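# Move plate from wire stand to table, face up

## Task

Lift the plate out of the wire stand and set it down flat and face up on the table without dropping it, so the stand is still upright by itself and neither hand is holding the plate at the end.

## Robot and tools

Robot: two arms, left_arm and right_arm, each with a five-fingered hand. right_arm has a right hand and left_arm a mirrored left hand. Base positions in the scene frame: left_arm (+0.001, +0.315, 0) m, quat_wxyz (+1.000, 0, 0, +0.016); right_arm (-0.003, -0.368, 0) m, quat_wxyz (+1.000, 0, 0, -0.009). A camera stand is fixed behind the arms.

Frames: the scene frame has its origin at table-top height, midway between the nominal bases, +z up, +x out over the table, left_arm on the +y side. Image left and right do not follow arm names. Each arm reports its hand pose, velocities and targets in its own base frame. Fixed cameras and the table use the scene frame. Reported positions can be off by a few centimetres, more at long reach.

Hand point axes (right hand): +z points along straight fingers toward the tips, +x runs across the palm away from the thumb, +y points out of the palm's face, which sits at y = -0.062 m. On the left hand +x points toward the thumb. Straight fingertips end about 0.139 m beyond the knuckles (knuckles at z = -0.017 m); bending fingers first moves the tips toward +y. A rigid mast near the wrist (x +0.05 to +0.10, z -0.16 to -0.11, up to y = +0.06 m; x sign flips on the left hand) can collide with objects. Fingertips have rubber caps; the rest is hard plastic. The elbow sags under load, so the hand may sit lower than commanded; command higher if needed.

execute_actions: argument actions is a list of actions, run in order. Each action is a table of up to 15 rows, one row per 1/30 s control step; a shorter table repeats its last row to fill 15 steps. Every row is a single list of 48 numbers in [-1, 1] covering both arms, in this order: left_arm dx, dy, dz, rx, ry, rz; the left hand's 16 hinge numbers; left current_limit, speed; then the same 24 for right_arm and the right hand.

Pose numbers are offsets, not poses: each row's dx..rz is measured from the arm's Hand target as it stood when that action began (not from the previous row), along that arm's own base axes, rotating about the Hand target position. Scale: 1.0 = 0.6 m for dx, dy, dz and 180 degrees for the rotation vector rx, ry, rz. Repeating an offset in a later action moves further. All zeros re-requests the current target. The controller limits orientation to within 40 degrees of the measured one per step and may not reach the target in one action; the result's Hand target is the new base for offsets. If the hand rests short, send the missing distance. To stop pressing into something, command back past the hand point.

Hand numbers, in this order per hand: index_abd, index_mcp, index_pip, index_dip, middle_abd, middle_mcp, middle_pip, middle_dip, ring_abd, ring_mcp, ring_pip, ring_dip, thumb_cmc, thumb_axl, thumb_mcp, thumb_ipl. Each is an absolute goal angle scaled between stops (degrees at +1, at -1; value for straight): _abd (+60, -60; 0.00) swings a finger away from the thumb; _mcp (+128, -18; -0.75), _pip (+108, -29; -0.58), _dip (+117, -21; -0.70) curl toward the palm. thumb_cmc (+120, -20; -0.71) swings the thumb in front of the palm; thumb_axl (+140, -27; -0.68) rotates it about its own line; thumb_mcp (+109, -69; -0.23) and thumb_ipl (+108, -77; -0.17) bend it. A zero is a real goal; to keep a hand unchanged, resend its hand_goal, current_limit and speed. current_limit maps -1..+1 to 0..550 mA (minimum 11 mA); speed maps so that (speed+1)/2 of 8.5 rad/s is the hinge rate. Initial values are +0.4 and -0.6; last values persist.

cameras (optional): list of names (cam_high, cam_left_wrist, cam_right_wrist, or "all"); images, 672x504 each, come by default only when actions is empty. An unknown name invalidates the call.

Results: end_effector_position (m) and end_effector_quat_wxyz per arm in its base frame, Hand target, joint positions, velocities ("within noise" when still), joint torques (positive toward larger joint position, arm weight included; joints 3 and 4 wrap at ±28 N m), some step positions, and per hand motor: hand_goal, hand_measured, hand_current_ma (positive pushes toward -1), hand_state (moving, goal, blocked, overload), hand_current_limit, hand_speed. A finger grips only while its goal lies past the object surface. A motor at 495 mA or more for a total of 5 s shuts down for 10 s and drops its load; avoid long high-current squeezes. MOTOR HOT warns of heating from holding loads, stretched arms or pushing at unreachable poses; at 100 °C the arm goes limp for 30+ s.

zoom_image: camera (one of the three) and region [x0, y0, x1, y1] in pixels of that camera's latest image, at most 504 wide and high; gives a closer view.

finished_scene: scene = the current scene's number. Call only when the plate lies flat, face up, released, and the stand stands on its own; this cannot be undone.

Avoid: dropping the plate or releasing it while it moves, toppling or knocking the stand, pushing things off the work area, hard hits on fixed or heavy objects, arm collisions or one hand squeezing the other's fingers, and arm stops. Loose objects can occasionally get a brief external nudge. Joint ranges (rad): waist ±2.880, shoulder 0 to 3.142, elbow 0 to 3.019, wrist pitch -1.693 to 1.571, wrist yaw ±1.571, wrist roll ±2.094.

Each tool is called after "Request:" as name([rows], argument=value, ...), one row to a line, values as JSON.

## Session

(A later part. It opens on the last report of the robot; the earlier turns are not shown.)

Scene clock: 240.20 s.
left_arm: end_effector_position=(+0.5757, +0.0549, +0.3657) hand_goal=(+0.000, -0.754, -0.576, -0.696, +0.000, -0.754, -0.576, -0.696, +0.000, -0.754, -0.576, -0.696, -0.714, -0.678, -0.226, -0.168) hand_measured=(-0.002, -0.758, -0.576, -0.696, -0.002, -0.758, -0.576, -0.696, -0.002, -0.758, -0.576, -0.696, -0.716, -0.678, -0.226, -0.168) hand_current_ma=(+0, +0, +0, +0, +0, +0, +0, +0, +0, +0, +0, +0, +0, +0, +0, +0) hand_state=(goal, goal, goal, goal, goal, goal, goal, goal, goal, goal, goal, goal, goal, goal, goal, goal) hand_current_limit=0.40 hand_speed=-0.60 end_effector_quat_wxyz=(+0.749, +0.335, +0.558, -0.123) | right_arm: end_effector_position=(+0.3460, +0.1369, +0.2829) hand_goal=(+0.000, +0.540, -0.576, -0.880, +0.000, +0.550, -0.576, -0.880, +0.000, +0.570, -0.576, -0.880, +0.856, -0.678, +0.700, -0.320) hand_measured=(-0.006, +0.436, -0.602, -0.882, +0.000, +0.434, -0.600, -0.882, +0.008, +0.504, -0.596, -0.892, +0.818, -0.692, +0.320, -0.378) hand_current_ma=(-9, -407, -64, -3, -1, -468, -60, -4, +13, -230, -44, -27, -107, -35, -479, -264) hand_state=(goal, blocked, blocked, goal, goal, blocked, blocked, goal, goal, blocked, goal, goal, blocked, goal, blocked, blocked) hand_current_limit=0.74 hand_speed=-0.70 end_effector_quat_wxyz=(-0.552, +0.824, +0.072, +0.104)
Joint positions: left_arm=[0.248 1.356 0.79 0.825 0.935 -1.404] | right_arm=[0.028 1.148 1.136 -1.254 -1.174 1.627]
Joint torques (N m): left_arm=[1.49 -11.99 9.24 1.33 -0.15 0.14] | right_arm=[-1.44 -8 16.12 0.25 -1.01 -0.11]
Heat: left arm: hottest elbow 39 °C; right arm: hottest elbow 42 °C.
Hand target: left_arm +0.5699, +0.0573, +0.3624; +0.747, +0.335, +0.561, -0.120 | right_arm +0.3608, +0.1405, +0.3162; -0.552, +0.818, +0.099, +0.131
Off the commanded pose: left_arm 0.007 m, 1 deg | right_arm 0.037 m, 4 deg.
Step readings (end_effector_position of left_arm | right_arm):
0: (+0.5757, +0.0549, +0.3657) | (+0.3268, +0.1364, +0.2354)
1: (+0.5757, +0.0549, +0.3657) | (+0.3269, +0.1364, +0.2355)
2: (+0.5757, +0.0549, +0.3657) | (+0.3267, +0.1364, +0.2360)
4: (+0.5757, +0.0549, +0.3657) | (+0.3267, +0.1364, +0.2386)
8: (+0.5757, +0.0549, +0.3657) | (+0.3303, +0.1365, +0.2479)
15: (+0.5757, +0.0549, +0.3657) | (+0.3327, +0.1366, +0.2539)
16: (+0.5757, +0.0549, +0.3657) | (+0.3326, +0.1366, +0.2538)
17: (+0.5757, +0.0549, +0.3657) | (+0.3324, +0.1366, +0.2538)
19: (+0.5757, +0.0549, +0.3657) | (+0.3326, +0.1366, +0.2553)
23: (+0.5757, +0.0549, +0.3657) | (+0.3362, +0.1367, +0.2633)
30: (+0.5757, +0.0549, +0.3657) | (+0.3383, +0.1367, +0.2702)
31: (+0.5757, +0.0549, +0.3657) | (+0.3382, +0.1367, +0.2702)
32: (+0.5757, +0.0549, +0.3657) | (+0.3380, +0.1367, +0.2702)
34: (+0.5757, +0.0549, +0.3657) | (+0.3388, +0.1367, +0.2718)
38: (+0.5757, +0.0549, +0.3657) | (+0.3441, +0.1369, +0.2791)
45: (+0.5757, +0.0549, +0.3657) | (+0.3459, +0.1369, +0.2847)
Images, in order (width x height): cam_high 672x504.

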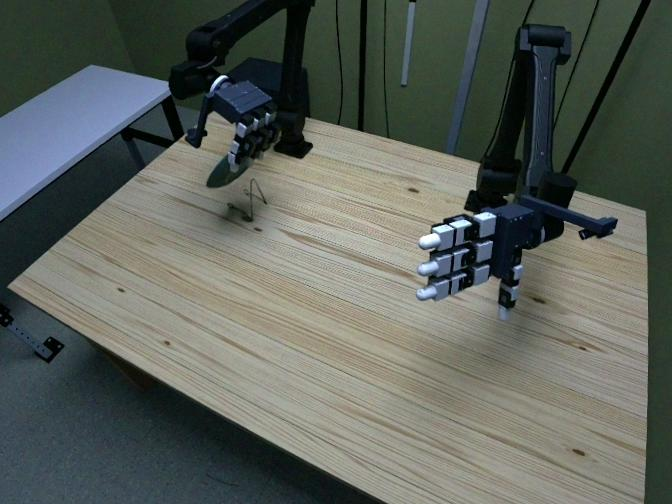

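Request:
execute_actions([
  [[0,0,0,0,0,0,0,-0.754,-0.576,-0.696,0,-0.754,-0.576,-0.696,0,-0.754,-0.576,-0.696,-0.714,-0.678,-0.226,-0.168,0.4,-0.6,0.015,0.025,0.025,0,0,0.01,0,0.54,-0.576,-0.88,0,0.55,-0.576,-0.88,0,0.57,-0.576,-0.88,0.857,-0.678,0.7,-0.32,0.74,-0.7]],
  [[0,0,0,0,0,0,0,-0.754,-0.576,-0.696,0,-0.754,-0.576,-0.696,0,-0.754,-0.576,-0.696,-0.714,-0.678,-0.226,-0.168,0.4,-0.6,0.02,0.042,0.01,0,0,0.02,0,0.54,-0.576,-0.88,0,0.55,-0.576,-0.88,0,0.57,-0.576,-0.88,0.857,-0.678,0.7,-0.32,0.74,-0.7]],
  [[0,0,0,0,0,0,0,-0.754,-0.576,-0.696,0,-0.754,-0.576,-0.696,0,-0.754,-0.576,-0.696,-0.714,-0.678,-0.226,-0.168,0.4,-0.6,0.022,0.045,0.005,0,0,0.024,0,0.54,-0.576,-0.88,0,0.55,-0.576,-0.88,0,0.57,-0.576,-0.88,0.857,-0.678,0.7,-0.32,0.74,-0.7]],
], cameras=["cam_high"])

Request:
zoom_image(camera="cam_high", region=[190, 90, 330, 230])

Scene clock: 268.60 s.
left_arm: end_effector_position=(+0.5757, +0.0549, +0.3657) hand_goal=(+0.000, -0.754, -0.576, -0.696, +0.000, -0.754, -0.576, -0.696, +0.000, -0.754, -0.576, -0.696, -0.714, -0.678, -0.226, -0.168) hand_measured=(-0.002, -0.758, -0.576, -0.696, -0.002, -0.758, -0.576, -0.696, -0.002, -0.758, -0.576, -0.696, -0.716, -0.678, -0.226, -0.168) hand_current_ma=(+0, +0, +0, +0, +0, +0, +0, +0, +0, +0, +0, +0, +0, +0, +0, +0) hand_state=(goal, goal, goal, goal, goal, goal, goal, goal, goal, goal, goal, goal, goal, goal, goal, goal) hand_current_limit=0.40 hand_speed=-0.60 end_effector_quat_wxyz=(+0.749, +0.335, +0.558, -0.123) | right_arm: end_effector_position=(+0.3815, +0.2019, +0.3063) hand_goal=(+0.000, +0.540, -0.576, -0.880, +0.000, +0.550, -0.576, -0.880, +0.000, +0.570, -0.576, -0.880, +0.856, -0.678, +0.700, -0.320) hand_measured=(-0.008, +0.444, -0.602, -0.882, -0.002, +0.442, -0.600, -0.882, +0.008, +0.518, -0.596, -0.892, +0.816, -0.694, +0.314, -0.378) hand_current_ma=(-10, -365, -64, -3, -2, -424, -61, -4, +14, -166, -44, -27, -115, -46, -478, -264) hand_state=(goal, blocked, blocked, goal, goal, blocked, blocked, goal, goal, blocked, goal, goal, blocked, goal, blocked, blocked) hand_current_limit=0.74 hand_speed=-0.70 end_effector_quat_wxyz=(-0.559, +0.815, +0.139, +0.054)
Joint positions: left_arm=[0.248 1.356 0.79 0.825 0.935 -1.404] | right_arm=[0.187 1.324 1.347 -1.315 -1.177 1.606]
Joint torques (N m): left_arm=[1.55 -11.87 9.2 1.42 -0.14 0.16] | right_arm=[-1.26 -10.99 16.18 0.12 -0.98 -0.18]
Heat: left arm: hottest elbow 39 °C; right arm: hottest elbow 44 °C.
Hand target: left_arm +0.5699, +0.0573, +0.3624; +0.747, +0.335, +0.561, -0.120 | right_arm +0.3950, +0.2077, +0.3404; -0.561, +0.806, +0.168, +0.084
Off the commanded pose: left_arm 0.007 m, 1 deg | right_arm 0.037 m, 5 deg.
Step readings (end_effector_position of left_arm | right_arm):
0: (+0.5757, +0.0549, +0.3657) | (+0.3460, +0.1369, +0.2829)
1: (+0.5757, +0.0549, +0.3657) | (+0.3461, +0.1369, +0.2830)
2: (+0.5757, +0.0549, +0.3657) | (+0.3461, +0.1376, +0.2835)
4: (+0.5757, +0.0549, +0.3657) | (+0.3482, +0.1398, +0.2864)
8: (+0.5757, +0.0549, +0.3657) | (+0.3547, +0.1472, +0.2949)
15: (+0.5757, +0.0549, +0.3657) | (+0.3572, +0.1505, +0.2993)
16: (+0.5757, +0.0549, +0.3657) | (+0.3573, +0.1506, +0.2990)
17: (+0.5757, +0.0549, +0.3657) | (+0.3572, +0.1521, +0.2989)
19: (+0.5757, +0.0549, +0.3657) | (+0.3599, +0.1564, +0.3000)
23: (+0.5757, +0.0549, +0.3657) | (+0.3670, +0.1698, +0.3024)
30: (+0.5757, +0.0549, +0.3657) | (+0.3684, +0.1757, +0.3016)
31: (+0.5757, +0.0549, +0.3657) | (+0.3684, +0.1757, +0.3019)
32: (+0.5757, +0.0549, +0.3657) | (+0.3682, +0.1770, +0.3025)
34: (+0.5757, +0.0549, +0.3657) | (+0.3711, +0.1812, +0.3050)
38: (+0.5757, +0.0549, +0.3657) | (+0.3795, +0.1953, +0.3084)
45: (+0.5757, +0.0549, +0.3657) | (+0.3810, +0.2019, +0.3041)
Images, in order (width x height): cam_high 672x504.

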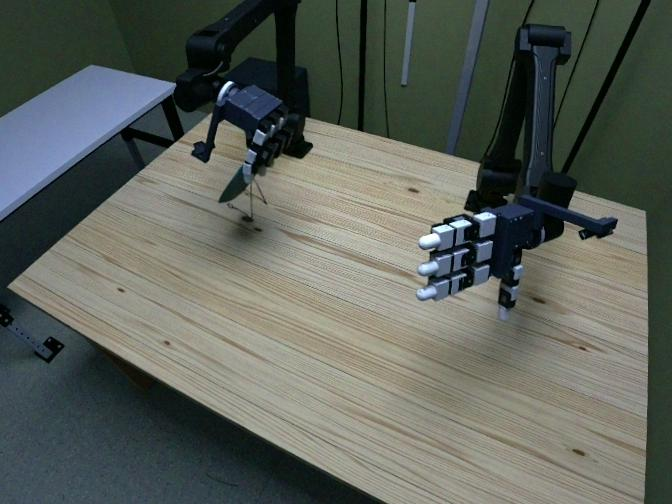

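Scaled by 3.600 from the camera's 672x504 image, which has a finer 960x720 frame.

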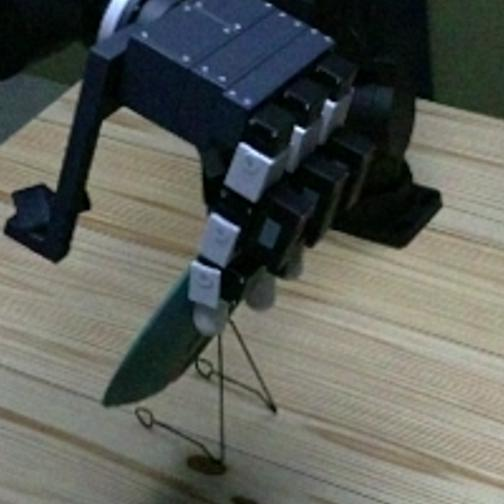

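Request:
execute_actions([
  [[0,0,0,0,0,0,0,-0.754,-0.576,-0.696,0,-0.754,-0.576,-0.696,0,-0.754,-0.576,-0.696,-0.714,-0.678,-0.226,-0.168,0.4,-0.6,0.02,0.042,0,0,0,0.022,0,0.54,-0.576,-0.88,0,0.55,-0.576,-0.88,0,0.57,-0.576,-0.88,0.857,-0.678,0.7,-0.32,0.74,-0.7]],
  [[0,0,0,0,0,0,0,-0.754,-0.576,-0.696,0,-0.754,-0.576,-0.696,0,-0.754,-0.576,-0.696,-0.714,-0.678,-0.226,-0.168,0.4,-0.6,0.018,0.045,0,0,0,0.024,0,0.54,-0.576,-0.88,0,0.55,-0.576,-0.88,0,0.57,-0.576,-0.88,0.857,-0.678,0.7,-0.32,0.74,-0.7]],
], cameras=["cam_high", "cam_right_wrist"])

Request:
zoom_image(camera="cam_high", region=[200, 90, 340, 230])

Scene clock: 286.60 s.
left_arm: end_effector_position=(+0.5757, +0.0549, +0.3657) hand_goal=(+0.000, -0.754, -0.576, -0.696, +0.000, -0.754, -0.576, -0.696, +0.000, -0.754, -0.576, -0.696, -0.714, -0.678, -0.226, -0.168) hand_measured=(-0.002, -0.758, -0.576, -0.696, -0.002, -0.758, -0.576, -0.696, -0.002, -0.758, -0.576, -0.696, -0.716, -0.678, -0.226, -0.168) hand_current_ma=(+0, +0, +0, +0, +0, +0, +0, +0, +0, +0, +0, +0, +0, +0, +0, +0) hand_state=(goal, goal, goal, goal, goal, goal, goal, goal, goal, goal, goal, goal, goal, goal, goal, goal) hand_current_limit=0.40 hand_speed=-0.60 end_effector_quat_wxyz=(+0.749, +0.335, +0.558, -0.123) | right_arm: end_effector_position=(+0.4056, +0.2531, +0.3070) hand_goal=(+0.000, +0.540, -0.576, -0.880, +0.000, +0.550, -0.576, -0.880, +0.000, +0.570, -0.576, -0.880, +0.856, -0.678, +0.700, -0.320) hand_measured=(-0.008, +0.446, -0.602, -0.882, -0.002, +0.444, -0.600, -0.882, +0.010, +0.522, -0.596, -0.892, +0.816, -0.694, +0.312, -0.378) hand_current_ma=(-12, -358, -64, -3, -2, -417, -61, -4, +15, -156, -44, -27, -117, -47, -479, -264) hand_state=(goal, blocked, blocked, goal, goal, blocked, blocked, goal, goal, blocked, goal, goal, blocked, goal, blocked, blocked) hand_current_limit=0.74 hand_speed=-0.70 end_effector_quat_wxyz=(-0.563, +0.802, +0.198, +0.014)
Joint positions: left_arm=[0.248 1.356 0.79 0.825 0.935 -1.404] | right_arm=[0.286 1.484 1.515 -1.43 -1.19 1.488]
Joint torques (N m): left_arm=[1.67 -11.99 9.24 1.4 -0.13 0.15] | right_arm=[-1.44 -12.81 15.9 -0.02 -1.04 -0.21]
Heat: left arm: hottest elbow 39 °C; right arm: hottest elbow 45 °C.
Hand target: left_arm +0.5699, +0.0573, +0.3624; +0.747, +0.335, +0.561, -0.120 | right_arm +0.4179, +0.2600, +0.3403; -0.566, +0.792, +0.225, +0.044
Off the commanded pose: left_arm 0.007 m, 1 deg | right_arm 0.036 m, 5 deg.
Step readings (end_effector_position of left_arm | right_arm):
0: (+0.5757, +0.0549, +0.3657) | (+0.3816, +0.2019, +0.3063)
1: (+0.5757, +0.0549, +0.3657) | (+0.3816, +0.2021, +0.3063)
2: (+0.5757, +0.0549, +0.3657) | (+0.3814, +0.2033, +0.3067)
4: (+0.5757, +0.0549, +0.3657) | (+0.3839, +0.2067, +0.3081)
8: (+0.5757, +0.0549, +0.3657) | (+0.3923, +0.2199, +0.3094)
15: (+0.5757, +0.0549, +0.3657) | (+0.3934, +0.2262, +0.3037)
16: (+0.5757, +0.0549, +0.3657) | (+0.3933, +0.2262, +0.3038)
17: (+0.5757, +0.0549, +0.3657) | (+0.3930, +0.2274, +0.3042)
19: (+0.5757, +0.0549, +0.3657) | (+0.3954, +0.2311, +0.3070)
23: (+0.5757, +0.0549, +0.3657) | (+0.4038, +0.2455, +0.3105)
30: (+0.5757, +0.0549, +0.3657) | (+0.4046, +0.2529, +0.3051)
Images, in order (width x height): cam_high 672x504, cam_right_wrist 672x504.

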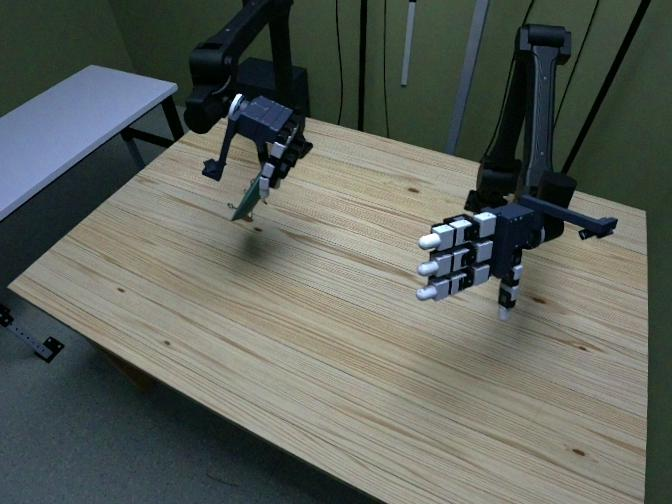

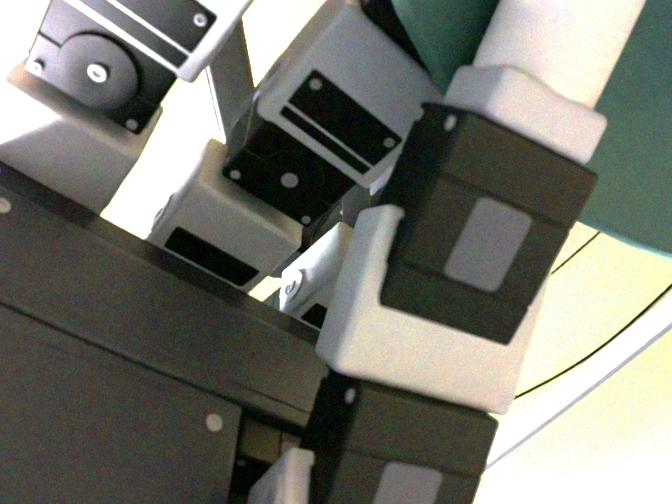

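Scaled by 3.600 from the camera's 672x504 image, which has a finer 960x720 frame.

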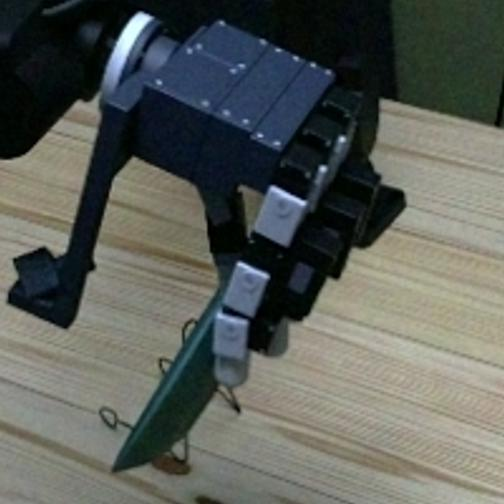

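Request:
execute_actions([
  [[0,0,0,0,0,0,0,-0.754,-0.576,-0.696,0,-0.754,-0.576,-0.696,0,-0.754,-0.576,-0.696,-0.714,-0.678,-0.226,-0.168,0.4,-0.6,0.012,0.045,0,0,0,0.024,0,0.54,-0.576,-0.88,0,0.55,-0.576,-0.88,0,0.57,-0.576,-0.88,0.857,-0.678,0.7,-0.32,0.74,-0.7]],
  [[0,0,0,0,0,0,0,-0.754,-0.576,-0.696,0,-0.754,-0.576,-0.696,0,-0.754,-0.576,-0.696,-0.714,-0.678,-0.226,-0.168,0.4,-0.6,0.012,0.045,0,0,0,0.024,0,0.54,-0.576,-0.88,0,0.55,-0.576,-0.88,0,0.57,-0.576,-0.88,0.857,-0.678,0.7,-0.32,0.74,-0.7]],
], cameras=["cam_high"])

Request:
zoom_image(camera="cam_high", region=[200, 90, 340, 230])

Scene clock: 293.50 s.
left_arm: end_effector_position=(+0.5757, +0.0549, +0.3657) hand_goal=(+0.000, -0.754, -0.576, -0.696, +0.000, -0.754, -0.576, -0.696, +0.000, -0.754, -0.576, -0.696, -0.714, -0.678, -0.226, -0.168) hand_measured=(-0.002, -0.758, -0.576, -0.696, -0.002, -0.758, -0.576, -0.696, -0.002, -0.758, -0.576, -0.696, -0.716, -0.678, -0.226, -0.168) hand_current_ma=(+0, +0, +0, +0, +0, +0, +0, +0, +0, +0, +0, +0, +0, +0, +0, +0) hand_state=(goal, goal, goal, goal, goal, goal, goal, goal, goal, goal, goal, goal, goal, goal, goal, goal) hand_current_limit=0.40 hand_speed=-0.60 end_effector_quat_wxyz=(+0.749, +0.335, +0.558, -0.123) | right_arm: end_effector_position=(+0.4218, +0.3063, +0.3085) hand_goal=(+0.000, +0.540, -0.576, -0.880, +0.000, +0.550, -0.576, -0.880, +0.000, +0.570, -0.576, -0.880, +0.856, -0.678, +0.700, -0.320) hand_measured=(-0.008, +0.446, -0.602, -0.882, -0.002, +0.444, -0.600, -0.882, +0.010, +0.522, -0.596, -0.892, +0.816, -0.694, +0.312, -0.378) hand_current_ma=(-13, -354, -64, -3, -2, -416, -61, -4, +15, -154, -44, -27, -118, -47, -479, -264) hand_state=(goal, blocked, blocked, goal, goal, blocked, blocked, goal, goal, blocked, goal, goal, blocked, goal, blocked, blocked) hand_current_limit=0.74 hand_speed=-0.70 end_effector_quat_wxyz=(-0.563, +0.784, +0.259, -0.028)
Joint positions: left_arm=[0.248 1.356 0.79 0.825 0.935 -1.404] | right_arm=[0.378 1.652 1.718 -1.612 -1.198 1.328]
Joint torques (N m): left_arm=[1.44 -11.81 9.21 1.28 -0.14 0.16] | right_arm=[-1.79 -15.21 15.57 -0.23 -1.14 -0.2]
Heat: left arm: hottest elbow 39 °C; right arm: hottest elbow 45 °C.
Hand target: left_arm +0.5699, +0.0573, +0.3624; +0.747, +0.335, +0.561, -0.120 | right_arm +0.4322, +0.3139, +0.3403; -0.567, +0.773, +0.284, +0.001
Off the commanded pose: left_arm 0.007 m, 1 deg | right_arm 0.034 m, 5 deg.
Step readings (end_effector_position of left_arm | right_arm):
0: (+0.5757, +0.0549, +0.3657) | (+0.4056, +0.2531, +0.3070)
1: (+0.5757, +0.0549, +0.3657) | (+0.4056, +0.2531, +0.3072)
2: (+0.5757, +0.0549, +0.3657) | (+0.4052, +0.2542, +0.3075)
4: (+0.5757, +0.0549, +0.3657) | (+0.4069, +0.2577, +0.3093)
8: (+0.5757, +0.0549, +0.3657) | (+0.4130, +0.2715, +0.3110)
15: (+0.5757, +0.0549, +0.3657) | (+0.4125, +0.2795, +0.3050)
16: (+0.5757, +0.0549, +0.3657) | (+0.4124, +0.2795, +0.3047)
17: (+0.5757, +0.0549, +0.3657) | (+0.4122, +0.2806, +0.3053)
19: (+0.5757, +0.0549, +0.3657) | (+0.4145, +0.2841, +0.3080)
23: (+0.5757, +0.0549, +0.3657) | (+0.4213, +0.2974, +0.3116)
30: (+0.5757, +0.0549, +0.3657) | (+0.4208, +0.3060, +0.3070)
Images, in order (width x height): cam_high 672x504.

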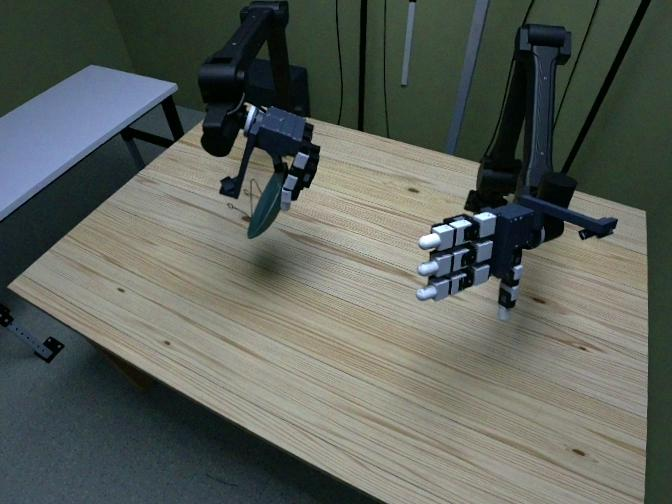

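Scaled by 3.600 from the camera's 672x504 image, which has a finer 960x720 frame.

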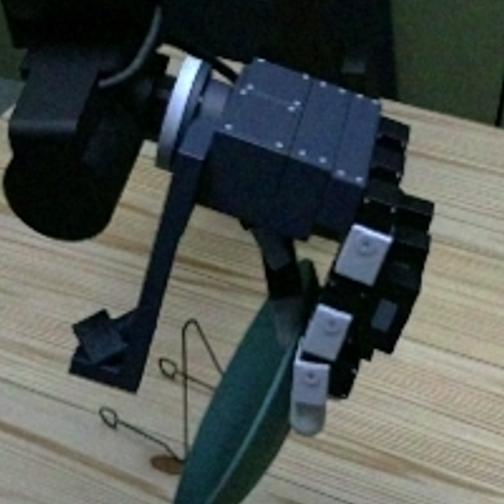

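Request:
zoom_image(camera="cam_high", region=[215, 140, 325, 250])

Scaled by 4.582 from the camera's 672x504 image, which has a finer 960x720 frame.

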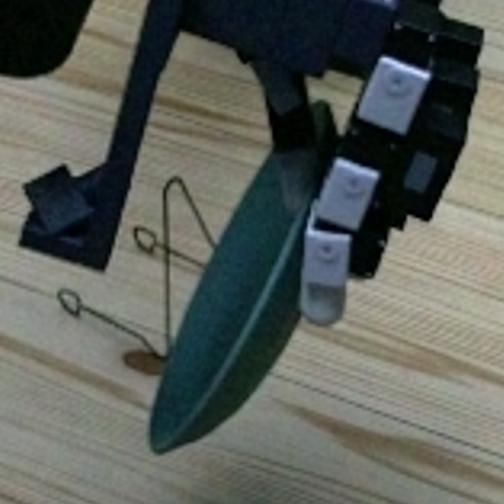

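Request:
execute_actions([
  [[0,0,0,0,0,0,0,-0.754,-0.576,-0.696,0,-0.754,-0.576,-0.696,0,-0.754,-0.576,-0.696,-0.714,-0.678,-0.226,-0.168,0.4,-0.6,0.005,0,-0.035,0,0,0,0,0.54,-0.576,-0.88,0,0.55,-0.576,-0.88,0,0.57,-0.576,-0.88,0.857,-0.678,0.7,-0.32,0.74,-0.7]],
  [[0,0,0,0,0,0,0,-0.754,-0.576,-0.696,0,-0.754,-0.576,-0.696,0,-0.754,-0.576,-0.696,-0.714,-0.678,-0.226,-0.168,0.4,-0.6,0.005,0,-0.042,0,0,0,0,0.54,-0.576,-0.88,0,0.55,-0.576,-0.88,0,0.57,-0.576,-0.88,0.857,-0.678,0.7,-0.32,0.74,-0.7]],
  [[0,0,0,0,0,0,0,-0.754,-0.576,-0.696,0,-0.754,-0.576,-0.696,0,-0.754,-0.576,-0.696,-0.714,-0.678,-0.226,-0.168,0.4,-0.6,0.005,0,-0.042,0,0,0,0,0.54,-0.576,-0.88,0,0.55,-0.576,-0.88,0,0.57,-0.576,-0.88,0.857,-0.678,0.7,-0.32,0.74,-0.7]],
  [[0,0,0,0,0,0,0,-0.754,-0.576,-0.696,0,-0.754,-0.576,-0.696,0,-0.754,-0.576,-0.696,-0.714,-0.678,-0.226,-0.168,0.4,-0.6,0.005,0,-0.042,0,0,0,0,0.54,-0.576,-0.88,0,0.55,-0.576,-0.88,0,0.57,-0.576,-0.88,0.857,-0.678,0.7,-0.32,0.74,-0.7]],
], cameras=["cam_high"])

Request:
zoom_image(camera="cam_high", region=[215, 160, 345, 290])

Scene clock: 317.67 s.
left_arm: end_effector_position=(+0.5757, +0.0549, +0.3657) hand_goal=(+0.000, -0.754, -0.576, -0.696, +0.000, -0.754, -0.576, -0.696, +0.000, -0.754, -0.576, -0.696, -0.714, -0.678, -0.226, -0.168) hand_measured=(-0.002, -0.758, -0.576, -0.696, -0.002, -0.758, -0.576, -0.696, -0.002, -0.758, -0.576, -0.696, -0.716, -0.678, -0.226, -0.168) hand_current_ma=(+0, +0, +0, +0, +0, +0, +0, +0, +0, +0, +0, +0, +0, +0, +0, +0) hand_state=(goal, goal, goal, goal, goal, goal, goal, goal, goal, goal, goal, goal, goal, goal, goal, goal) hand_current_limit=0.40 hand_speed=-0.60 end_effector_quat_wxyz=(+0.749, +0.335, +0.558, -0.123) | right_arm: end_effector_position=(+0.4360, +0.3121, +0.2314) hand_goal=(+0.000, +0.540, -0.576, -0.880, +0.000, +0.550, -0.576, -0.880, +0.000, +0.570, -0.576, -0.880, +0.856, -0.678, +0.700, -0.320) hand_measured=(-0.008, +0.446, -0.602, -0.882, -0.002, +0.444, -0.600, -0.882, +0.010, +0.522, -0.596, -0.892, +0.816, -0.694, +0.312, -0.378) hand_current_ma=(-13, -354, -64, -3, -2, -416, -61, -4, +15, -154, -44, -27, -118, -47, -478, -264) hand_state=(goal, blocked, blocked, goal, goal, blocked, blocked, goal, goal, blocked, goal, goal, blocked, goal, blocked, blocked) hand_current_limit=0.74 hand_speed=-0.70 end_effector_quat_wxyz=(-0.564, +0.780, +0.270, -0.021)
Joint positions: left_arm=[0.248 1.356 0.79 0.825 0.935 -1.404] | right_arm=[0.378 1.696 1.571 -1.431 -1.199 1.292]
Joint torques (N m): left_arm=[1.44 -11.99 9.17 1.43 -0.12 0.16] | right_arm=[-2.37 -15.79 10.54 0.76 -1.1 -0.18]
Heat: left arm: hottest elbow 39 °C; right arm: hottest elbow 44 °C.
Hand target: left_arm +0.5699, +0.0573, +0.3624; +0.747, +0.335, +0.561, -0.120 | right_arm +0.4442, +0.3139, +0.2435; -0.567, +0.773, +0.284, +0.001
Off the commanded pose: left_arm 0.007 m, 1 deg | right_arm 0.015 m, 3 deg.
Step readings (end_effector_position of left_arm | right_arm):
0: (+0.5757, +0.0549, +0.3657) | (+0.4218, +0.3064, +0.3085)
1: (+0.5757, +0.0549, +0.3657) | (+0.4218, +0.3064, +0.3085)
2: (+0.5757, +0.0549, +0.3657) | (+0.4219, +0.3064, +0.3083)
4: (+0.5757, +0.0549, +0.3657) | (+0.4223, +0.3065, +0.3081)
8: (+0.5757, +0.0549, +0.3657) | (+0.4241, +0.3073, +0.3067)
15: (+0.5757, +0.0549, +0.3657) | (+0.4263, +0.3081, +0.3039)
16: (+0.5757, +0.0549, +0.3657) | (+0.4265, +0.3082, +0.3039)
17: (+0.5757, +0.0549, +0.3657) | (+0.4271, +0.3084, +0.3037)
19: (+0.5757, +0.0549, +0.3657) | (+0.4295, +0.3094, +0.3014)
23: (+0.5757, +0.0549, +0.3657) | (+0.4311, +0.3100, +0.2917)
30: (+0.5757, +0.0549, +0.3657) | (+0.4320, +0.3104, +0.2819)
31: (+0.5757, +0.0549, +0.3657) | (+0.4322, +0.3105, +0.2818)
32: (+0.5757, +0.0549, +0.3657) | (+0.4326, +0.3107, +0.2808)
34: (+0.5757, +0.0549, +0.3657) | (+0.4340, +0.3113, +0.2765)
38: (+0.5757, +0.0549, +0.3657) | (+0.4330, +0.3109, +0.2641)
45: (+0.5757, +0.0549, +0.3657) | (+0.4338, +0.3112, +0.2563)
46: (+0.5757, +0.0549, +0.3657) | (+0.4341, +0.3114, +0.2563)
47: (+0.5757, +0.0549, +0.3657) | (+0.4346, +0.3116, +0.2554)
49: (+0.5757, +0.0549, +0.3657) | (+0.4359, +0.3121, +0.2514)
53: (+0.5757, +0.0549, +0.3657) | (+0.4350, +0.3117, +0.2399)
60: (+0.5757, +0.0549, +0.3657) | (+0.4356, +0.3119, +0.2314)
Images, in order (width x height): cam_high 672x504.

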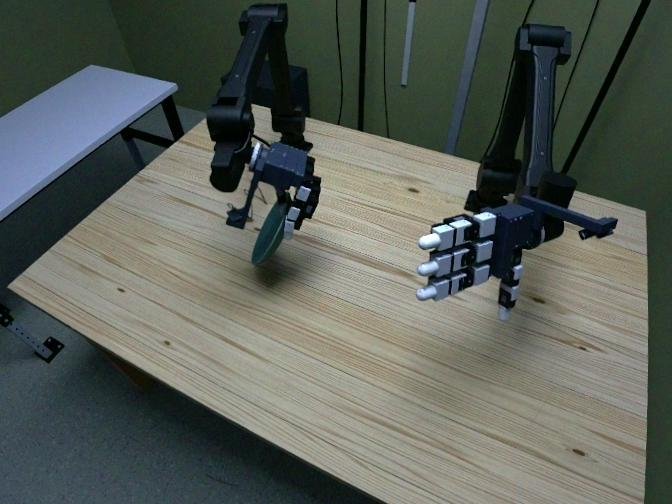

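Scaled by 3.877 from the camera's 672x504 image, which has a finer 960x720 frame.

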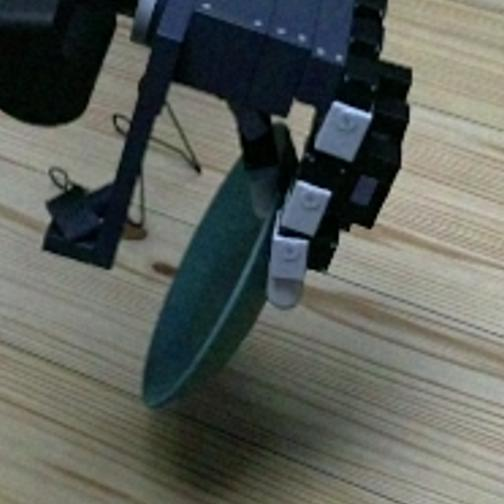

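Request:
execute_actions([
  [[0,0,0,0,0,0,0,-0.754,-0.576,-0.696,0,-0.754,-0.576,-0.696,0,-0.754,-0.576,-0.696,-0.714,-0.678,-0.226,-0.168,0.4,-0.6,0.003,0,-0.042,0,0,0,0,0.54,-0.576,-0.88,0,0.55,-0.576,-0.88,0,0.57,-0.576,-0.88,0.857,-0.678,0.7,-0.32,0.74,-0.7]],
  [[0,0,0,0,0,0,0,-0.754,-0.576,-0.696,0,-0.754,-0.576,-0.696,0,-0.754,-0.576,-0.696,-0.714,-0.678,-0.226,-0.168,0.4,-0.6,0.003,0,-0.04,0,0,0,0,0.54,-0.576,-0.88,0,0.55,-0.576,-0.88,0,0.57,-0.576,-0.88,0.857,-0.678,0.7,-0.32,0.74,-0.7]],
], cameras=["cam_high"])

Request:
zoom_image(camera="cam_high", region=[200, 180, 400, 340])

Scene clock: 334.00 s.
left_arm: end_effector_position=(+0.5757, +0.0549, +0.3657) hand_goal=(+0.000, -0.754, -0.576, -0.696, +0.000, -0.754, -0.576, -0.696, +0.000, -0.754, -0.576, -0.696, -0.714, -0.678, -0.226, -0.168) hand_measured=(-0.002, -0.758, -0.576, -0.696, -0.002, -0.758, -0.576, -0.696, -0.002, -0.758, -0.576, -0.696, -0.716, -0.678, -0.226, -0.168) hand_current_ma=(+0, +0, +0, +0, +0, +0, +0, +0, +0, +0, +0, +0, +0, +0, +0, +0) hand_state=(goal, goal, goal, goal, goal, goal, goal, goal, goal, goal, goal, goal, goal, goal, goal, goal) hand_current_limit=0.40 hand_speed=-0.60 end_effector_quat_wxyz=(+0.749, +0.335, +0.558, -0.123) | right_arm: end_effector_position=(+0.4378, +0.3129, +0.1828) hand_goal=(+0.000, +0.540, -0.576, -0.880, +0.000, +0.550, -0.576, -0.880, +0.000, +0.570, -0.576, -0.880, +0.856, -0.678, +0.700, -0.320) hand_measured=(-0.008, +0.446, -0.602, -0.882, -0.002, +0.444, -0.600, -0.882, +0.010, +0.522, -0.596, -0.892, +0.816, -0.694, +0.312, -0.378) hand_current_ma=(-13, -354, -64, -3, -2, -416, -61, -4, +15, -154, -44, -27, -118, -47, -478, -264) hand_state=(goal, blocked, blocked, goal, goal, blocked, blocked, goal, goal, blocked, goal, goal, blocked, goal, blocked, blocked) hand_current_limit=0.74 hand_speed=-0.70 end_effector_quat_wxyz=(-0.564, +0.779, +0.272, -0.021)
Joint positions: left_arm=[0.248 1.356 0.79 0.825 0.935 -1.404] | right_arm=[0.378 1.725 1.481 -1.316 -1.199 1.283]
Joint torques (N m): left_arm=[1.26 -11.93 9.2 1.26 -0.12 0.16] | right_arm=[-2.37 -16.32 10.33 0.54 -1.1 -0.15]
Heat: left arm: hottest elbow 39 °C; right arm: hottest elbow 43 °C.
Hand target: left_arm +0.5699, +0.0573, +0.3624; +0.747, +0.335, +0.561, -0.120 | right_arm +0.4478, +0.3140, +0.1945; -0.567, +0.773, +0.284, +0.001
Off the commanded pose: left_arm 0.007 m, 1 deg | right_arm 0.016 m, 3 deg.
Step readings (end_effector_position of left_arm | right_arm):
0: (+0.5757, +0.0549, +0.3657) | (+0.4361, +0.3122, +0.2314)
1: (+0.5757, +0.0549, +0.3657) | (+0.4361, +0.3121, +0.2312)
2: (+0.5757, +0.0549, +0.3657) | (+0.4364, +0.3123, +0.2304)
4: (+0.5757, +0.0549, +0.3657) | (+0.4374, +0.3127, +0.2266)
8: (+0.5757, +0.0549, +0.3657) | (+0.4362, +0.3123, +0.2153)
15: (+0.5757, +0.0549, +0.3657) | (+0.4365, +0.3124, +0.2065)
16: (+0.5757, +0.0549, +0.3657) | (+0.4367, +0.3124, +0.2064)
17: (+0.5757, +0.0549, +0.3657) | (+0.4372, +0.3126, +0.2059)
19: (+0.5757, +0.0549, +0.3657) | (+0.4385, +0.3131, +0.2026)
23: (+0.5757, +0.0549, +0.3657) | (+0.4377, +0.3129, +0.1922)
30: (+0.5757, +0.0549, +0.3657) | (+0.4374, +0.3127, +0.1828)
Images, in order (width x height): cam_high 672x504.

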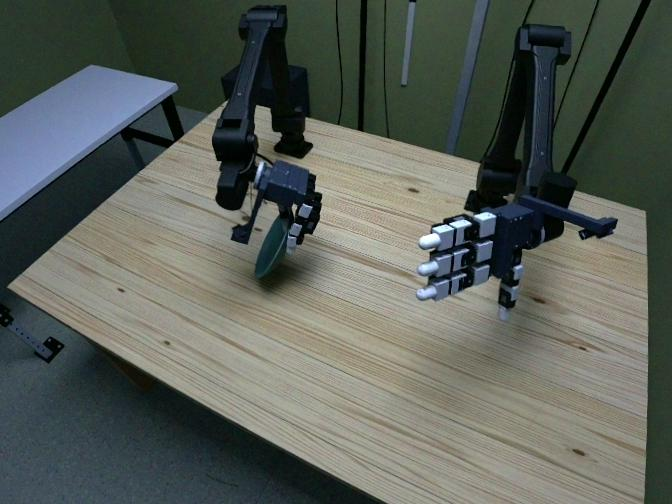

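Scaled by 2.520 from the camera's 672x504 image, which has a finer 960x720 frame.

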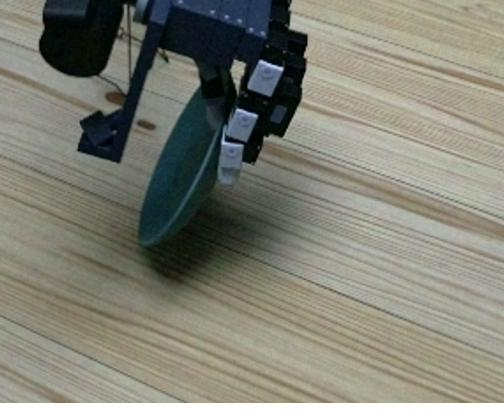

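Request:
execute_actions([
  [[0,0,0,0,0,0,0,-0.754,-0.576,-0.696,0,-0.754,-0.576,-0.696,0,-0.754,-0.576,-0.696,-0.714,-0.678,-0.226,-0.168,0.4,-0.6,-0.0083,0.0213,-0.031,-0.0259,-0.0101,0,0,0.54,-0.576,-0.88,0,0.55,-0.576,-0.88,0,0.57,-0.576,-0.88,0.857,-0.678,0.7,-0.32,0.74,-0.7]],
  [[0,0,0,0,0,0,0,-0.754,-0.576,-0.696,0,-0.754,-0.576,-0.696,0,-0.754,-0.576,-0.696,-0.714,-0.678,-0.226,-0.168,0.4,-0.6,-0.0077,0.0197,-0.029,-0.0259,-0.0101,0,0,0.54,-0.576,-0.88,0,0.55,-0.576,-0.88,0,0.57,-0.576,-0.88,0.857,-0.678,0.7,-0.32,0.74,-0.7]],
], cameras=["cam_high"])

Request:
zoom_image(camera="cam_high", region=[200, 180, 400, 340])

Scene clock: 353.93 s.
left_arm: end_effector_position=(+0.5757, +0.0549, +0.3657) hand_goal=(+0.000, -0.754, -0.576, -0.696, +0.000, -0.754, -0.576, -0.696, +0.000, -0.754, -0.576, -0.696, -0.714, -0.678, -0.226, -0.168) hand_measured=(-0.002, -0.758, -0.576, -0.696, -0.002, -0.758, -0.576, -0.696, -0.002, -0.758, -0.576, -0.696, -0.716, -0.678, -0.226, -0.168) hand_current_ma=(+0, +0, +0, +0, +0, +0, +0, +0, +0, +0, +0, +0, +0, +0, +0, +0) hand_state=(goal, goal, goal, goal, goal, goal, goal, goal, goal, goal, goal, goal, goal, goal, goal, goal) hand_current_limit=0.40 hand_speed=-0.60 end_effector_quat_wxyz=(+0.749, +0.335, +0.558, -0.123) | right_arm: end_effector_position=(+0.4329, +0.3333, +0.1427) hand_goal=(+0.000, +0.540, -0.576, -0.880, +0.000, +0.550, -0.576, -0.880, +0.000, +0.570, -0.576, -0.880, +0.856, -0.678, +0.700, -0.320) hand_measured=(-0.008, +0.452, -0.602, -0.882, -0.002, +0.446, -0.604, -0.882, +0.010, +0.522, -0.596, -0.892, +0.812, -0.694, +0.298, -0.378) hand_current_ma=(-12, -331, -64, -3, -3, -403, -68, -4, +15, -154, -44, -26, -126, -47, -479, -258) hand_state=(goal, blocked, blocked, goal, goal, blocked, blocked, goal, goal, blocked, goal, goal, blocked, goal, blocked, blocked) hand_current_limit=0.74 hand_speed=-0.70 end_effector_quat_wxyz=(-0.491, +0.821, +0.292, -0.017)
Joint positions: left_arm=[0.248 1.356 0.79 0.825 0.935 -1.404] | right_arm=[0.469 1.725 1.424 -1.117 -1.021 1.441]
Joint torques (N m): left_arm=[1.26 -11.81 9.28 1.35 -0.13 0.14] | right_arm=[-1.55 -17.08 10.13 0.88 -0.67 0.08]
Heat: left arm: hottest elbow 39 °C; right arm: hottest elbow 43 °C.
Hand target: left_arm +0.5699, +0.0573, +0.3624; +0.747, +0.335, +0.561, -0.120 | right_arm +0.4382, +0.3385, +0.1585; -0.493, +0.816, +0.301, +0.002
Off the commanded pose: left_arm 0.007 m, 1 deg | right_arm 0.018 m, 3 deg.
Step readings (end_effector_position of left_arm | right_arm):
0: (+0.5757, +0.0549, +0.3657) | (+0.4378, +0.3129, +0.1828)
1: (+0.5757, +0.0549, +0.3657) | (+0.4380, +0.3128, +0.1826)
2: (+0.5757, +0.0549, +0.3657) | (+0.4396, +0.3119, +0.1809)
4: (+0.5757, +0.0549, +0.3657) | (+0.4427, +0.3122, +0.1755)
8: (+0.5757, +0.0549, +0.3657) | (+0.4447, +0.3143, +0.1658)
15: (+0.5757, +0.0549, +0.3657) | (+0.4385, +0.3207, +0.1605)
16: (+0.5757, +0.0549, +0.3657) | (+0.4382, +0.3212, +0.1601)
17: (+0.5757, +0.0549, +0.3657) | (+0.4389, +0.3209, +0.1582)
19: (+0.5757, +0.0549, +0.3657) | (+0.4412, +0.3210, +0.1531)
23: (+0.5757, +0.0549, +0.3657) | (+0.4389, +0.3264, +0.1459)
30: (+0.5757, +0.0549, +0.3657) | (+0.4324, +0.3335, +0.1428)
Images, in order (width x height): cam_high 672x504.

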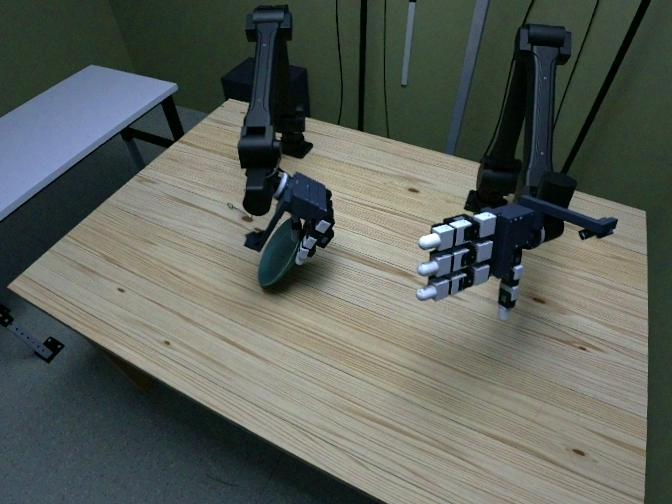

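Scaled by 2.520 from the camera's 672x504 image, which has a finer 960x720 frame.

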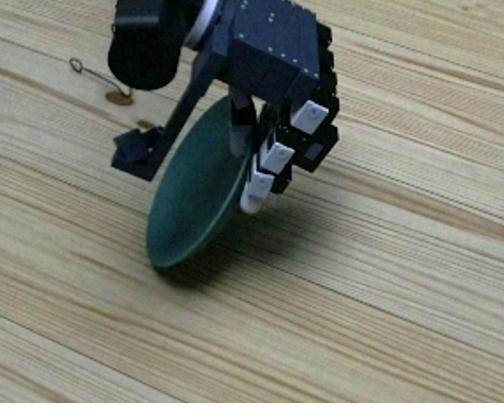

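Request:
execute_actions([
  [[0,0,0,0,0,0,0,-0.754,-0.576,-0.696,0,-0.754,-0.576,-0.696,0,-0.754,-0.576,-0.696,-0.714,-0.678,-0.226,-0.168,0.4,-0.6,-0.0069,0.0185,-0.0317,-0.0259,-0.0101,0,0,0.54,-0.576,-0.88,0,0.55,-0.576,-0.88,0,0.57,-0.576,-0.88,0.857,-0.678,0.7,-0.32,0.74,-0.7]],
  [[0,0,0,0,0,0,0,-0.754,-0.576,-0.696,0,-0.754,-0.576,-0.696,0,-0.754,-0.576,-0.696,-0.714,-0.678,-0.226,-0.168,0.4,-0.6,-0.0061,0.0165,-0.031,-0.0259,-0.0101,0,0,0.54,-0.576,-0.88,0,0.55,-0.576,-0.88,0,0.57,-0.576,-0.88,0.857,-0.678,0.7,-0.32,0.74,-0.7]],
], cameras=["cam_high"])

Request:
zoom_image(camera="cam_high", region=[200, 180, 400, 340])

Scene clock: 362.63 s.
left_arm: end_effector_position=(+0.5757, +0.0549, +0.3657) hand_goal=(+0.000, -0.754, -0.576, -0.696, +0.000, -0.754, -0.576, -0.696, +0.000, -0.754, -0.576, -0.696, -0.714, -0.678, -0.226, -0.168) hand_measured=(-0.002, -0.758, -0.576, -0.696, -0.002, -0.758, -0.576, -0.696, -0.002, -0.758, -0.576, -0.696, -0.716, -0.678, -0.226, -0.168) hand_current_ma=(+0, +0, +0, +0, +0, +0, +0, +0, +0, +0, +0, +0, +0, +0, +0, +0) hand_state=(goal, goal, goal, goal, goal, goal, goal, goal, goal, goal, goal, goal, goal, goal, goal, goal) hand_current_limit=0.40 hand_speed=-0.60 end_effector_quat_wxyz=(+0.749, +0.335, +0.558, -0.123) | right_arm: end_effector_position=(+0.4257, +0.3530, +0.1151) hand_goal=(+0.000, +0.540, -0.576, -0.880, +0.000, +0.550, -0.576, -0.880, +0.000, +0.570, -0.576, -0.880, +0.856, -0.678, +0.700, -0.320) hand_measured=(-0.006, +0.454, -0.602, -0.882, +0.000, +0.456, -0.604, -0.890, +0.008, +0.532, -0.594, -0.890, +0.814, -0.698, +0.298, -0.372) hand_current_ma=(-7, -322, -67, -4, -1, -359, -73, -22, +12, -110, -42, -17, -120, -59, -478, -232) hand_state=(goal, blocked, blocked, goal, goal, blocked, blocked, goal, goal, blocked, goal, goal, blocked, goal, blocked, blocked) hand_current_limit=0.74 hand_speed=-0.70 end_effector_quat_wxyz=(-0.414, +0.855, +0.312, -0.007)
Joint positions: left_arm=[0.248 1.356 0.79 0.825 0.935 -1.404] | right_arm=[0.565 1.736 1.401 -1.015 -0.833 1.534]
Joint torques (N m): left_arm=[1.44 -11.93 9.16 1.29 -0.11 0.15] | right_arm=[-1.9 -16.03 10.22 1.03 -0.4 0.11]
Heat: left arm: hottest elbow 39 °C; right arm: hottest elbow 43 °C.
Hand target: left_arm +0.5699, +0.0573, +0.3624; +0.747, +0.335, +0.561, -0.120 | right_arm +0.4304, +0.3597, +0.1210; -0.416, +0.853, +0.316, +0.004
Off the commanded pose: left_arm 0.007 m, 1 deg | right_arm 0.010 m, 1 deg.
Step readings (end_effector_position of left_arm | right_arm):
0: (+0.5757, +0.0549, +0.3657) | (+0.4329, +0.3333, +0.1427)
1: (+0.5757, +0.0549, +0.3657) | (+0.4330, +0.3333, +0.1425)
2: (+0.5757, +0.0549, +0.3657) | (+0.4340, +0.3328, +0.1412)
4: (+0.5757, +0.0549, +0.3657) | (+0.4366, +0.3322, +0.1371)
8: (+0.5757, +0.0549, +0.3657) | (+0.4345, +0.3368, +0.1312)
15: (+0.5757, +0.0549, +0.3657) | (+0.4292, +0.3433, +0.1297)
16: (+0.5757, +0.0549, +0.3657) | (+0.4294, +0.3433, +0.1296)
17: (+0.5757, +0.0549, +0.3657) | (+0.4302, +0.3431, +0.1286)
19: (+0.5757, +0.0549, +0.3657) | (+0.4327, +0.3424, +0.1250)
23: (+0.5757, +0.0549, +0.3657) | (+0.4304, +0.3471, +0.1178)
30: (+0.5757, +0.0549, +0.3657) | (+0.4254, +0.3529, +0.1150)
Images, in order (width x height): cam_high 672x504.

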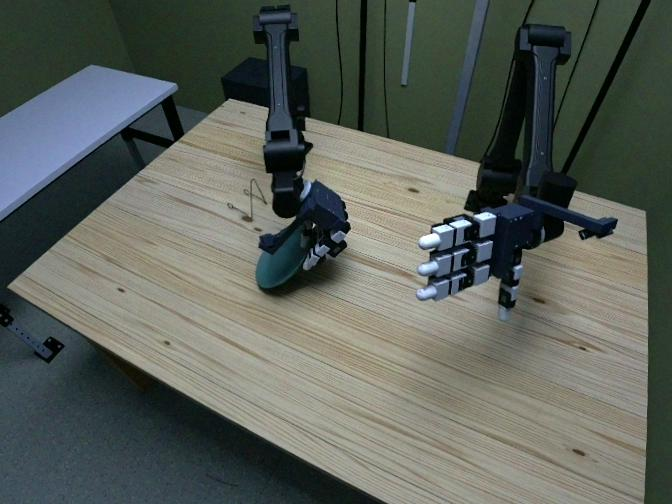

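Scaled by 2.520 from the camera's 672x504 image, which has a finer 960x720 frame.

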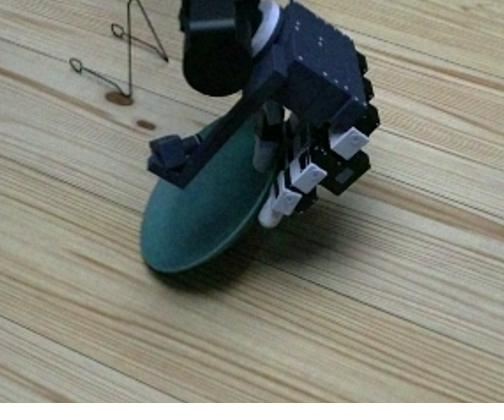

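Request:
execute_actions([
  [[0,0,0,0,0,0,0,-0.754,-0.576,-0.696,0,-0.754,-0.576,-0.696,0,-0.754,-0.576,-0.696,-0.714,-0.678,-0.226,-0.168,0.4,-0.6,-0.0052,0.0135,-0.0278,-0.0259,-0.0101,0,0,0.54,-0.576,-0.88,0,0.55,-0.576,-0.88,0,0.57,-0.576,-0.88,0.857,-0.678,0.7,-0.32,0.74,-0.7]],
  [[0,0,0,0,0,0,0,-0.754,-0.576,-0.696,0,-0.754,-0.576,-0.696,0,-0.754,-0.576,-0.696,-0.714,-0.678,-0.226,-0.168,0.4,-0.6,-0.0037,0.0095,-0.026,-0.0259,-0.0101,0,0,0.54,-0.576,-0.88,0,0.55,-0.576,-0.88,0,0.57,-0.576,-0.88,0.857,-0.678,0.7,-0.32,0.74,-0.7]],
], cameras=["cam_high"])

Request:
zoom_image(camera="cam_high", region=[220, 180, 380, 310])

Scene clock: 369.57 s.
left_arm: end_effector_position=(+0.5757, +0.0549, +0.3657) hand_goal=(+0.000, -0.754, -0.576, -0.696, +0.000, -0.754, -0.576, -0.696, +0.000, -0.754, -0.576, -0.696, -0.714, -0.678, -0.226, -0.168) hand_measured=(-0.002, -0.758, -0.576, -0.696, -0.002, -0.758, -0.576, -0.696, -0.002, -0.758, -0.576, -0.696, -0.716, -0.678, -0.226, -0.168) hand_current_ma=(+0, +0, +0, +0, +0, +0, +0, +0, +0, +0, +0, +0, +0, +0, +0, +0) hand_state=(goal, goal, goal, goal, goal, goal, goal, goal, goal, goal, goal, goal, goal, goal, goal, goal) hand_current_limit=0.40 hand_speed=-0.60 end_effector_quat_wxyz=(+0.749, +0.335, +0.558, -0.123) | right_arm: end_effector_position=(+0.4202, +0.3642, +0.0814) hand_goal=(+0.000, +0.540, -0.576, -0.880, +0.000, +0.550, -0.576, -0.880, +0.000, +0.570, -0.576, -0.880, +0.856, -0.678, +0.700, -0.320) hand_measured=(-0.004, +0.456, -0.604, -0.882, +0.000, +0.460, -0.606, -0.884, +0.008, +0.536, -0.592, -0.888, +0.814, -0.700, +0.298, -0.372) hand_current_ma=(-7, -313, -69, -4, -1, -342, -79, -7, +11, -96, -37, -15, -120, -65, -479, -223) hand_state=(goal, blocked, blocked, goal, goal, blocked, blocked, goal, goal, blocked, goal, goal, blocked, blocked, blocked, blocked) hand_current_limit=0.74 hand_speed=-0.70 end_effector_quat_wxyz=(-0.332, +0.885, +0.326, -0.007)
Joint positions: left_arm=[0.248 1.356 0.79 0.825 0.935 -1.404] | right_arm=[0.648 1.783 1.401 -0.976 -0.648 1.584]
Joint torques (N m): left_arm=[1.55 -12.04 9.2 1.35 -0.12 0.16] | right_arm=[-1.03 -16.26 10.48 1.02 -0.12 0.15]
Heat: left arm: hottest elbow 39 °C; right arm: hottest elbow 42 °C.
Hand target: left_arm +0.5699, +0.0573, +0.3624; +0.747, +0.335, +0.561, -0.120 | right_arm +0.4250, +0.3735, +0.0886; -0.335, +0.883, +0.328, +0.005
Off the commanded pose: left_arm 0.007 m, 1 deg | right_arm 0.013 m, 1 deg.
Step readings (end_effector_position of left_arm | right_arm):
0: (+0.5757, +0.0549, +0.3657) | (+0.4256, +0.3530, +0.1151)
1: (+0.5757, +0.0549, +0.3657) | (+0.4260, +0.3527, +0.1149)
2: (+0.5757, +0.0549, +0.3657) | (+0.4266, +0.3522, +0.1141)
4: (+0.5757, +0.0549, +0.3657) | (+0.4286, +0.3514, +0.1109)
8: (+0.5757, +0.0549, +0.3657) | (+0.4270, +0.3556, +0.1027)
15: (+0.5757, +0.0549, +0.3657) | (+0.4231, +0.3600, +0.0978)
16: (+0.5757, +0.0549, +0.3657) | (+0.4233, +0.3598, +0.0977)
17: (+0.5757, +0.0549, +0.3657) | (+0.4239, +0.3592, +0.0971)
19: (+0.5757, +0.0549, +0.3657) | (+0.4255, +0.3583, +0.0949)
23: (+0.5757, +0.0549, +0.3657) | (+0.4234, +0.3614, +0.0870)
30: (+0.5757, +0.0549, +0.3657) | (+0.4203, +0.3642, +0.0814)
Images, in order (width x height): cam_high 672x504.

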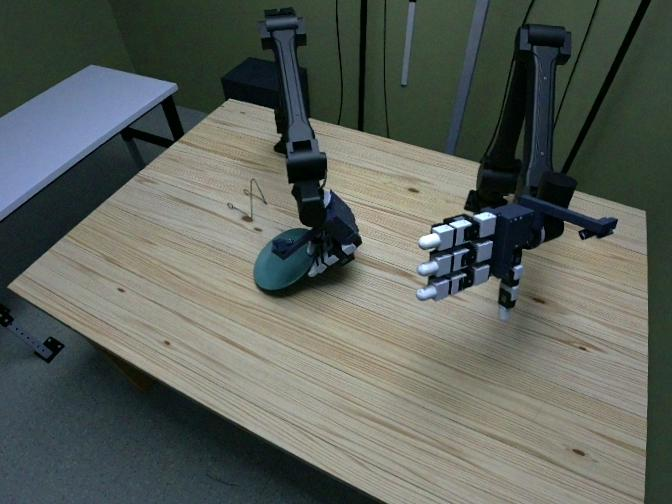

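Scaled by 3.150 from the camera's 672x504 image, which has a finer 960x720 frame.

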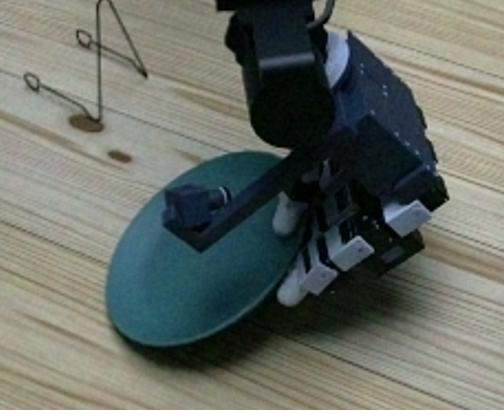

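Request:
execute_actions([
  [[0,0,0,0,0,0,0,-0.754,-0.576,-0.696,0,-0.754,-0.576,-0.696,0,-0.754,-0.576,-0.696,-0.714,-0.678,-0.226,-0.168,0.4,-0.6,-0.0037,0.0093,-0.027,-0.0259,-0.0101,0,0,0.54,-0.576,-0.88,0,0.55,-0.576,-0.88,0,0.57,-0.576,-0.88,0.857,-0.678,0.7,-0.32,0.74,-0.7]],
  [[0,0,0,0,0,0,0,-0.754,-0.576,-0.696,0,-0.754,-0.576,-0.696,0,-0.754,-0.576,-0.696,-0.714,-0.678,-0.226,-0.168,0.4,-0.6,-0.003,0.0078,-0.0275,-0.0259,-0.0101,0,0,0.54,-0.576,-0.88,0,0.55,-0.576,-0.88,0,0.57,-0.576,-0.88,0.857,-0.678,0.7,-0.32,0.74,-0.7]],
], cameras=["cam_high"])

Request:
zoom_image(camera="cam_high", region=[220, 180, 380, 310])

Scene clock: 379.63 s.
left_arm: end_effector_position=(+0.5757, +0.0549, +0.3657) hand_goal=(+0.000, -0.754, -0.576, -0.696, +0.000, -0.754, -0.576, -0.696, +0.000, -0.754, -0.576, -0.696, -0.714, -0.678, -0.226, -0.168) hand_measured=(-0.002, -0.758, -0.576, -0.696, -0.002, -0.758, -0.576, -0.696, -0.002, -0.758, -0.576, -0.696, -0.716, -0.678, -0.226, -0.168) hand_current_ma=(+0, +0, +0, +0, +0, +0, +0, +0, +0, +0, +0, +0, +0, +0, +0, +0) hand_state=(goal, goal, goal, goal, goal, goal, goal, goal, goal, goal, goal, goal, goal, goal, goal, goal) hand_current_limit=0.40 hand_speed=-0.60 end_effector_quat_wxyz=(+0.749, +0.335, +0.558, -0.123) | right_arm: end_effector_position=(+0.4122, +0.3688, +0.0440) hand_goal=(+0.000, +0.540, -0.576, -0.880, +0.000, +0.550, -0.576, -0.880, +0.000, +0.570, -0.576, -0.880, +0.856, -0.678, +0.700, -0.320) hand_measured=(-0.002, +0.464, -0.604, -0.882, +0.000, +0.464, -0.606, -0.884, +0.008, +0.536, -0.592, -0.888, +0.814, -0.700, +0.298, -0.370) hand_current_ma=(-3, -269, -69, -4, -1, -319, -80, -5, +11, -95, -36, -15, -120, -65, -479, -216) hand_state=(goal, blocked, blocked, goal, goal, blocked, blocked, goal, goal, blocked, goal, goal, blocked, blocked, blocked, blocked) hand_current_limit=0.74 hand_speed=-0.70 end_effector_quat_wxyz=(-0.245, +0.909, +0.337, -0.012)
Joint positions: left_arm=[0.248 1.356 0.79 0.825 0.935 -1.404] | right_arm=[0.724 1.847 1.401 -0.956 -0.468 1.624]
Joint torques (N m): left_arm=[1.67 -11.69 9.17 1.28 -0.14 0.17] | right_arm=[-0.73 -16.09 11.44 0.75 0 0.2]
Heat: left arm: hottest elbow 39 °C; right arm: hottest elbow 42 °C.
Hand target: left_arm +0.5699, +0.0573, +0.3624; +0.747, +0.335, +0.561, -0.120 | right_arm +0.4212, +0.3837, +0.0558; -0.251, +0.907, +0.338, +0.006
Off the commanded pose: left_arm 0.007 m, 1 deg | right_arm 0.021 m, 2 deg.
Step readings (end_effector_position of left_arm | right_arm):
0: (+0.5757, +0.0549, +0.3657) | (+0.4202, +0.3641, +0.0814)
1: (+0.5757, +0.0549, +0.3657) | (+0.4205, +0.3639, +0.0813)
2: (+0.5757, +0.0549, +0.3657) | (+0.4210, +0.3636, +0.0809)
4: (+0.5757, +0.0549, +0.3657) | (+0.4222, +0.3627, +0.0791)
8: (+0.5757, +0.0549, +0.3657) | (+0.4194, +0.3657, +0.0702)
15: (+0.5757, +0.0549, +0.3657) | (+0.4161, +0.3675, +0.0626)
16: (+0.5757, +0.0549, +0.3657) | (+0.4163, +0.3673, +0.0626)
17: (+0.5757, +0.0549, +0.3657) | (+0.4168, +0.3671, +0.0624)
19: (+0.5757, +0.0549, +0.3657) | (+0.4181, +0.3658, +0.0607)
23: (+0.5757, +0.0549, +0.3657) | (+0.4149, +0.3679, +0.0520)
30: (+0.5757, +0.0549, +0.3657) | (+0.4122, +0.3689, +0.0440)
Images, in order (width x height): cam_high 672x504.

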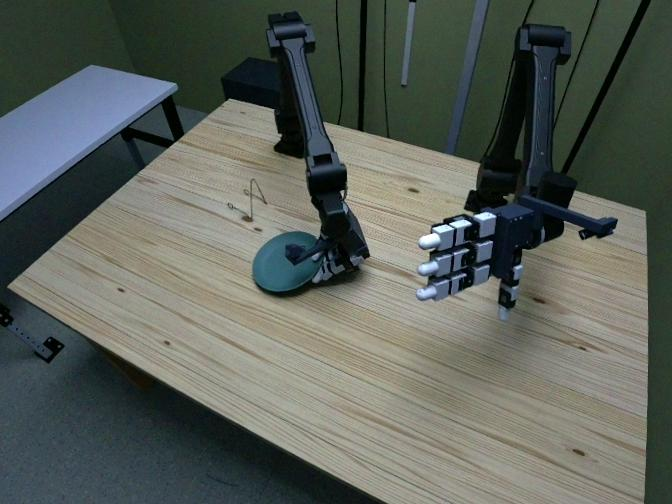

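Scaled by 3.150 from the camera's 672x504 image, which has a finer 960x720 frame.

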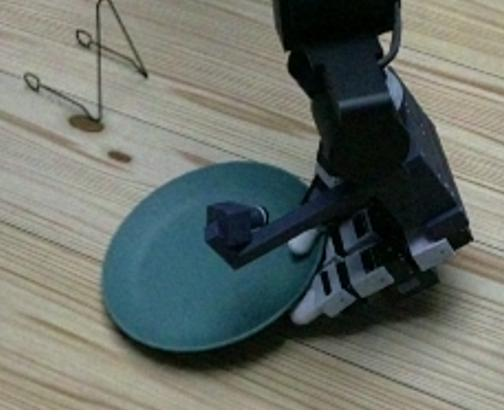

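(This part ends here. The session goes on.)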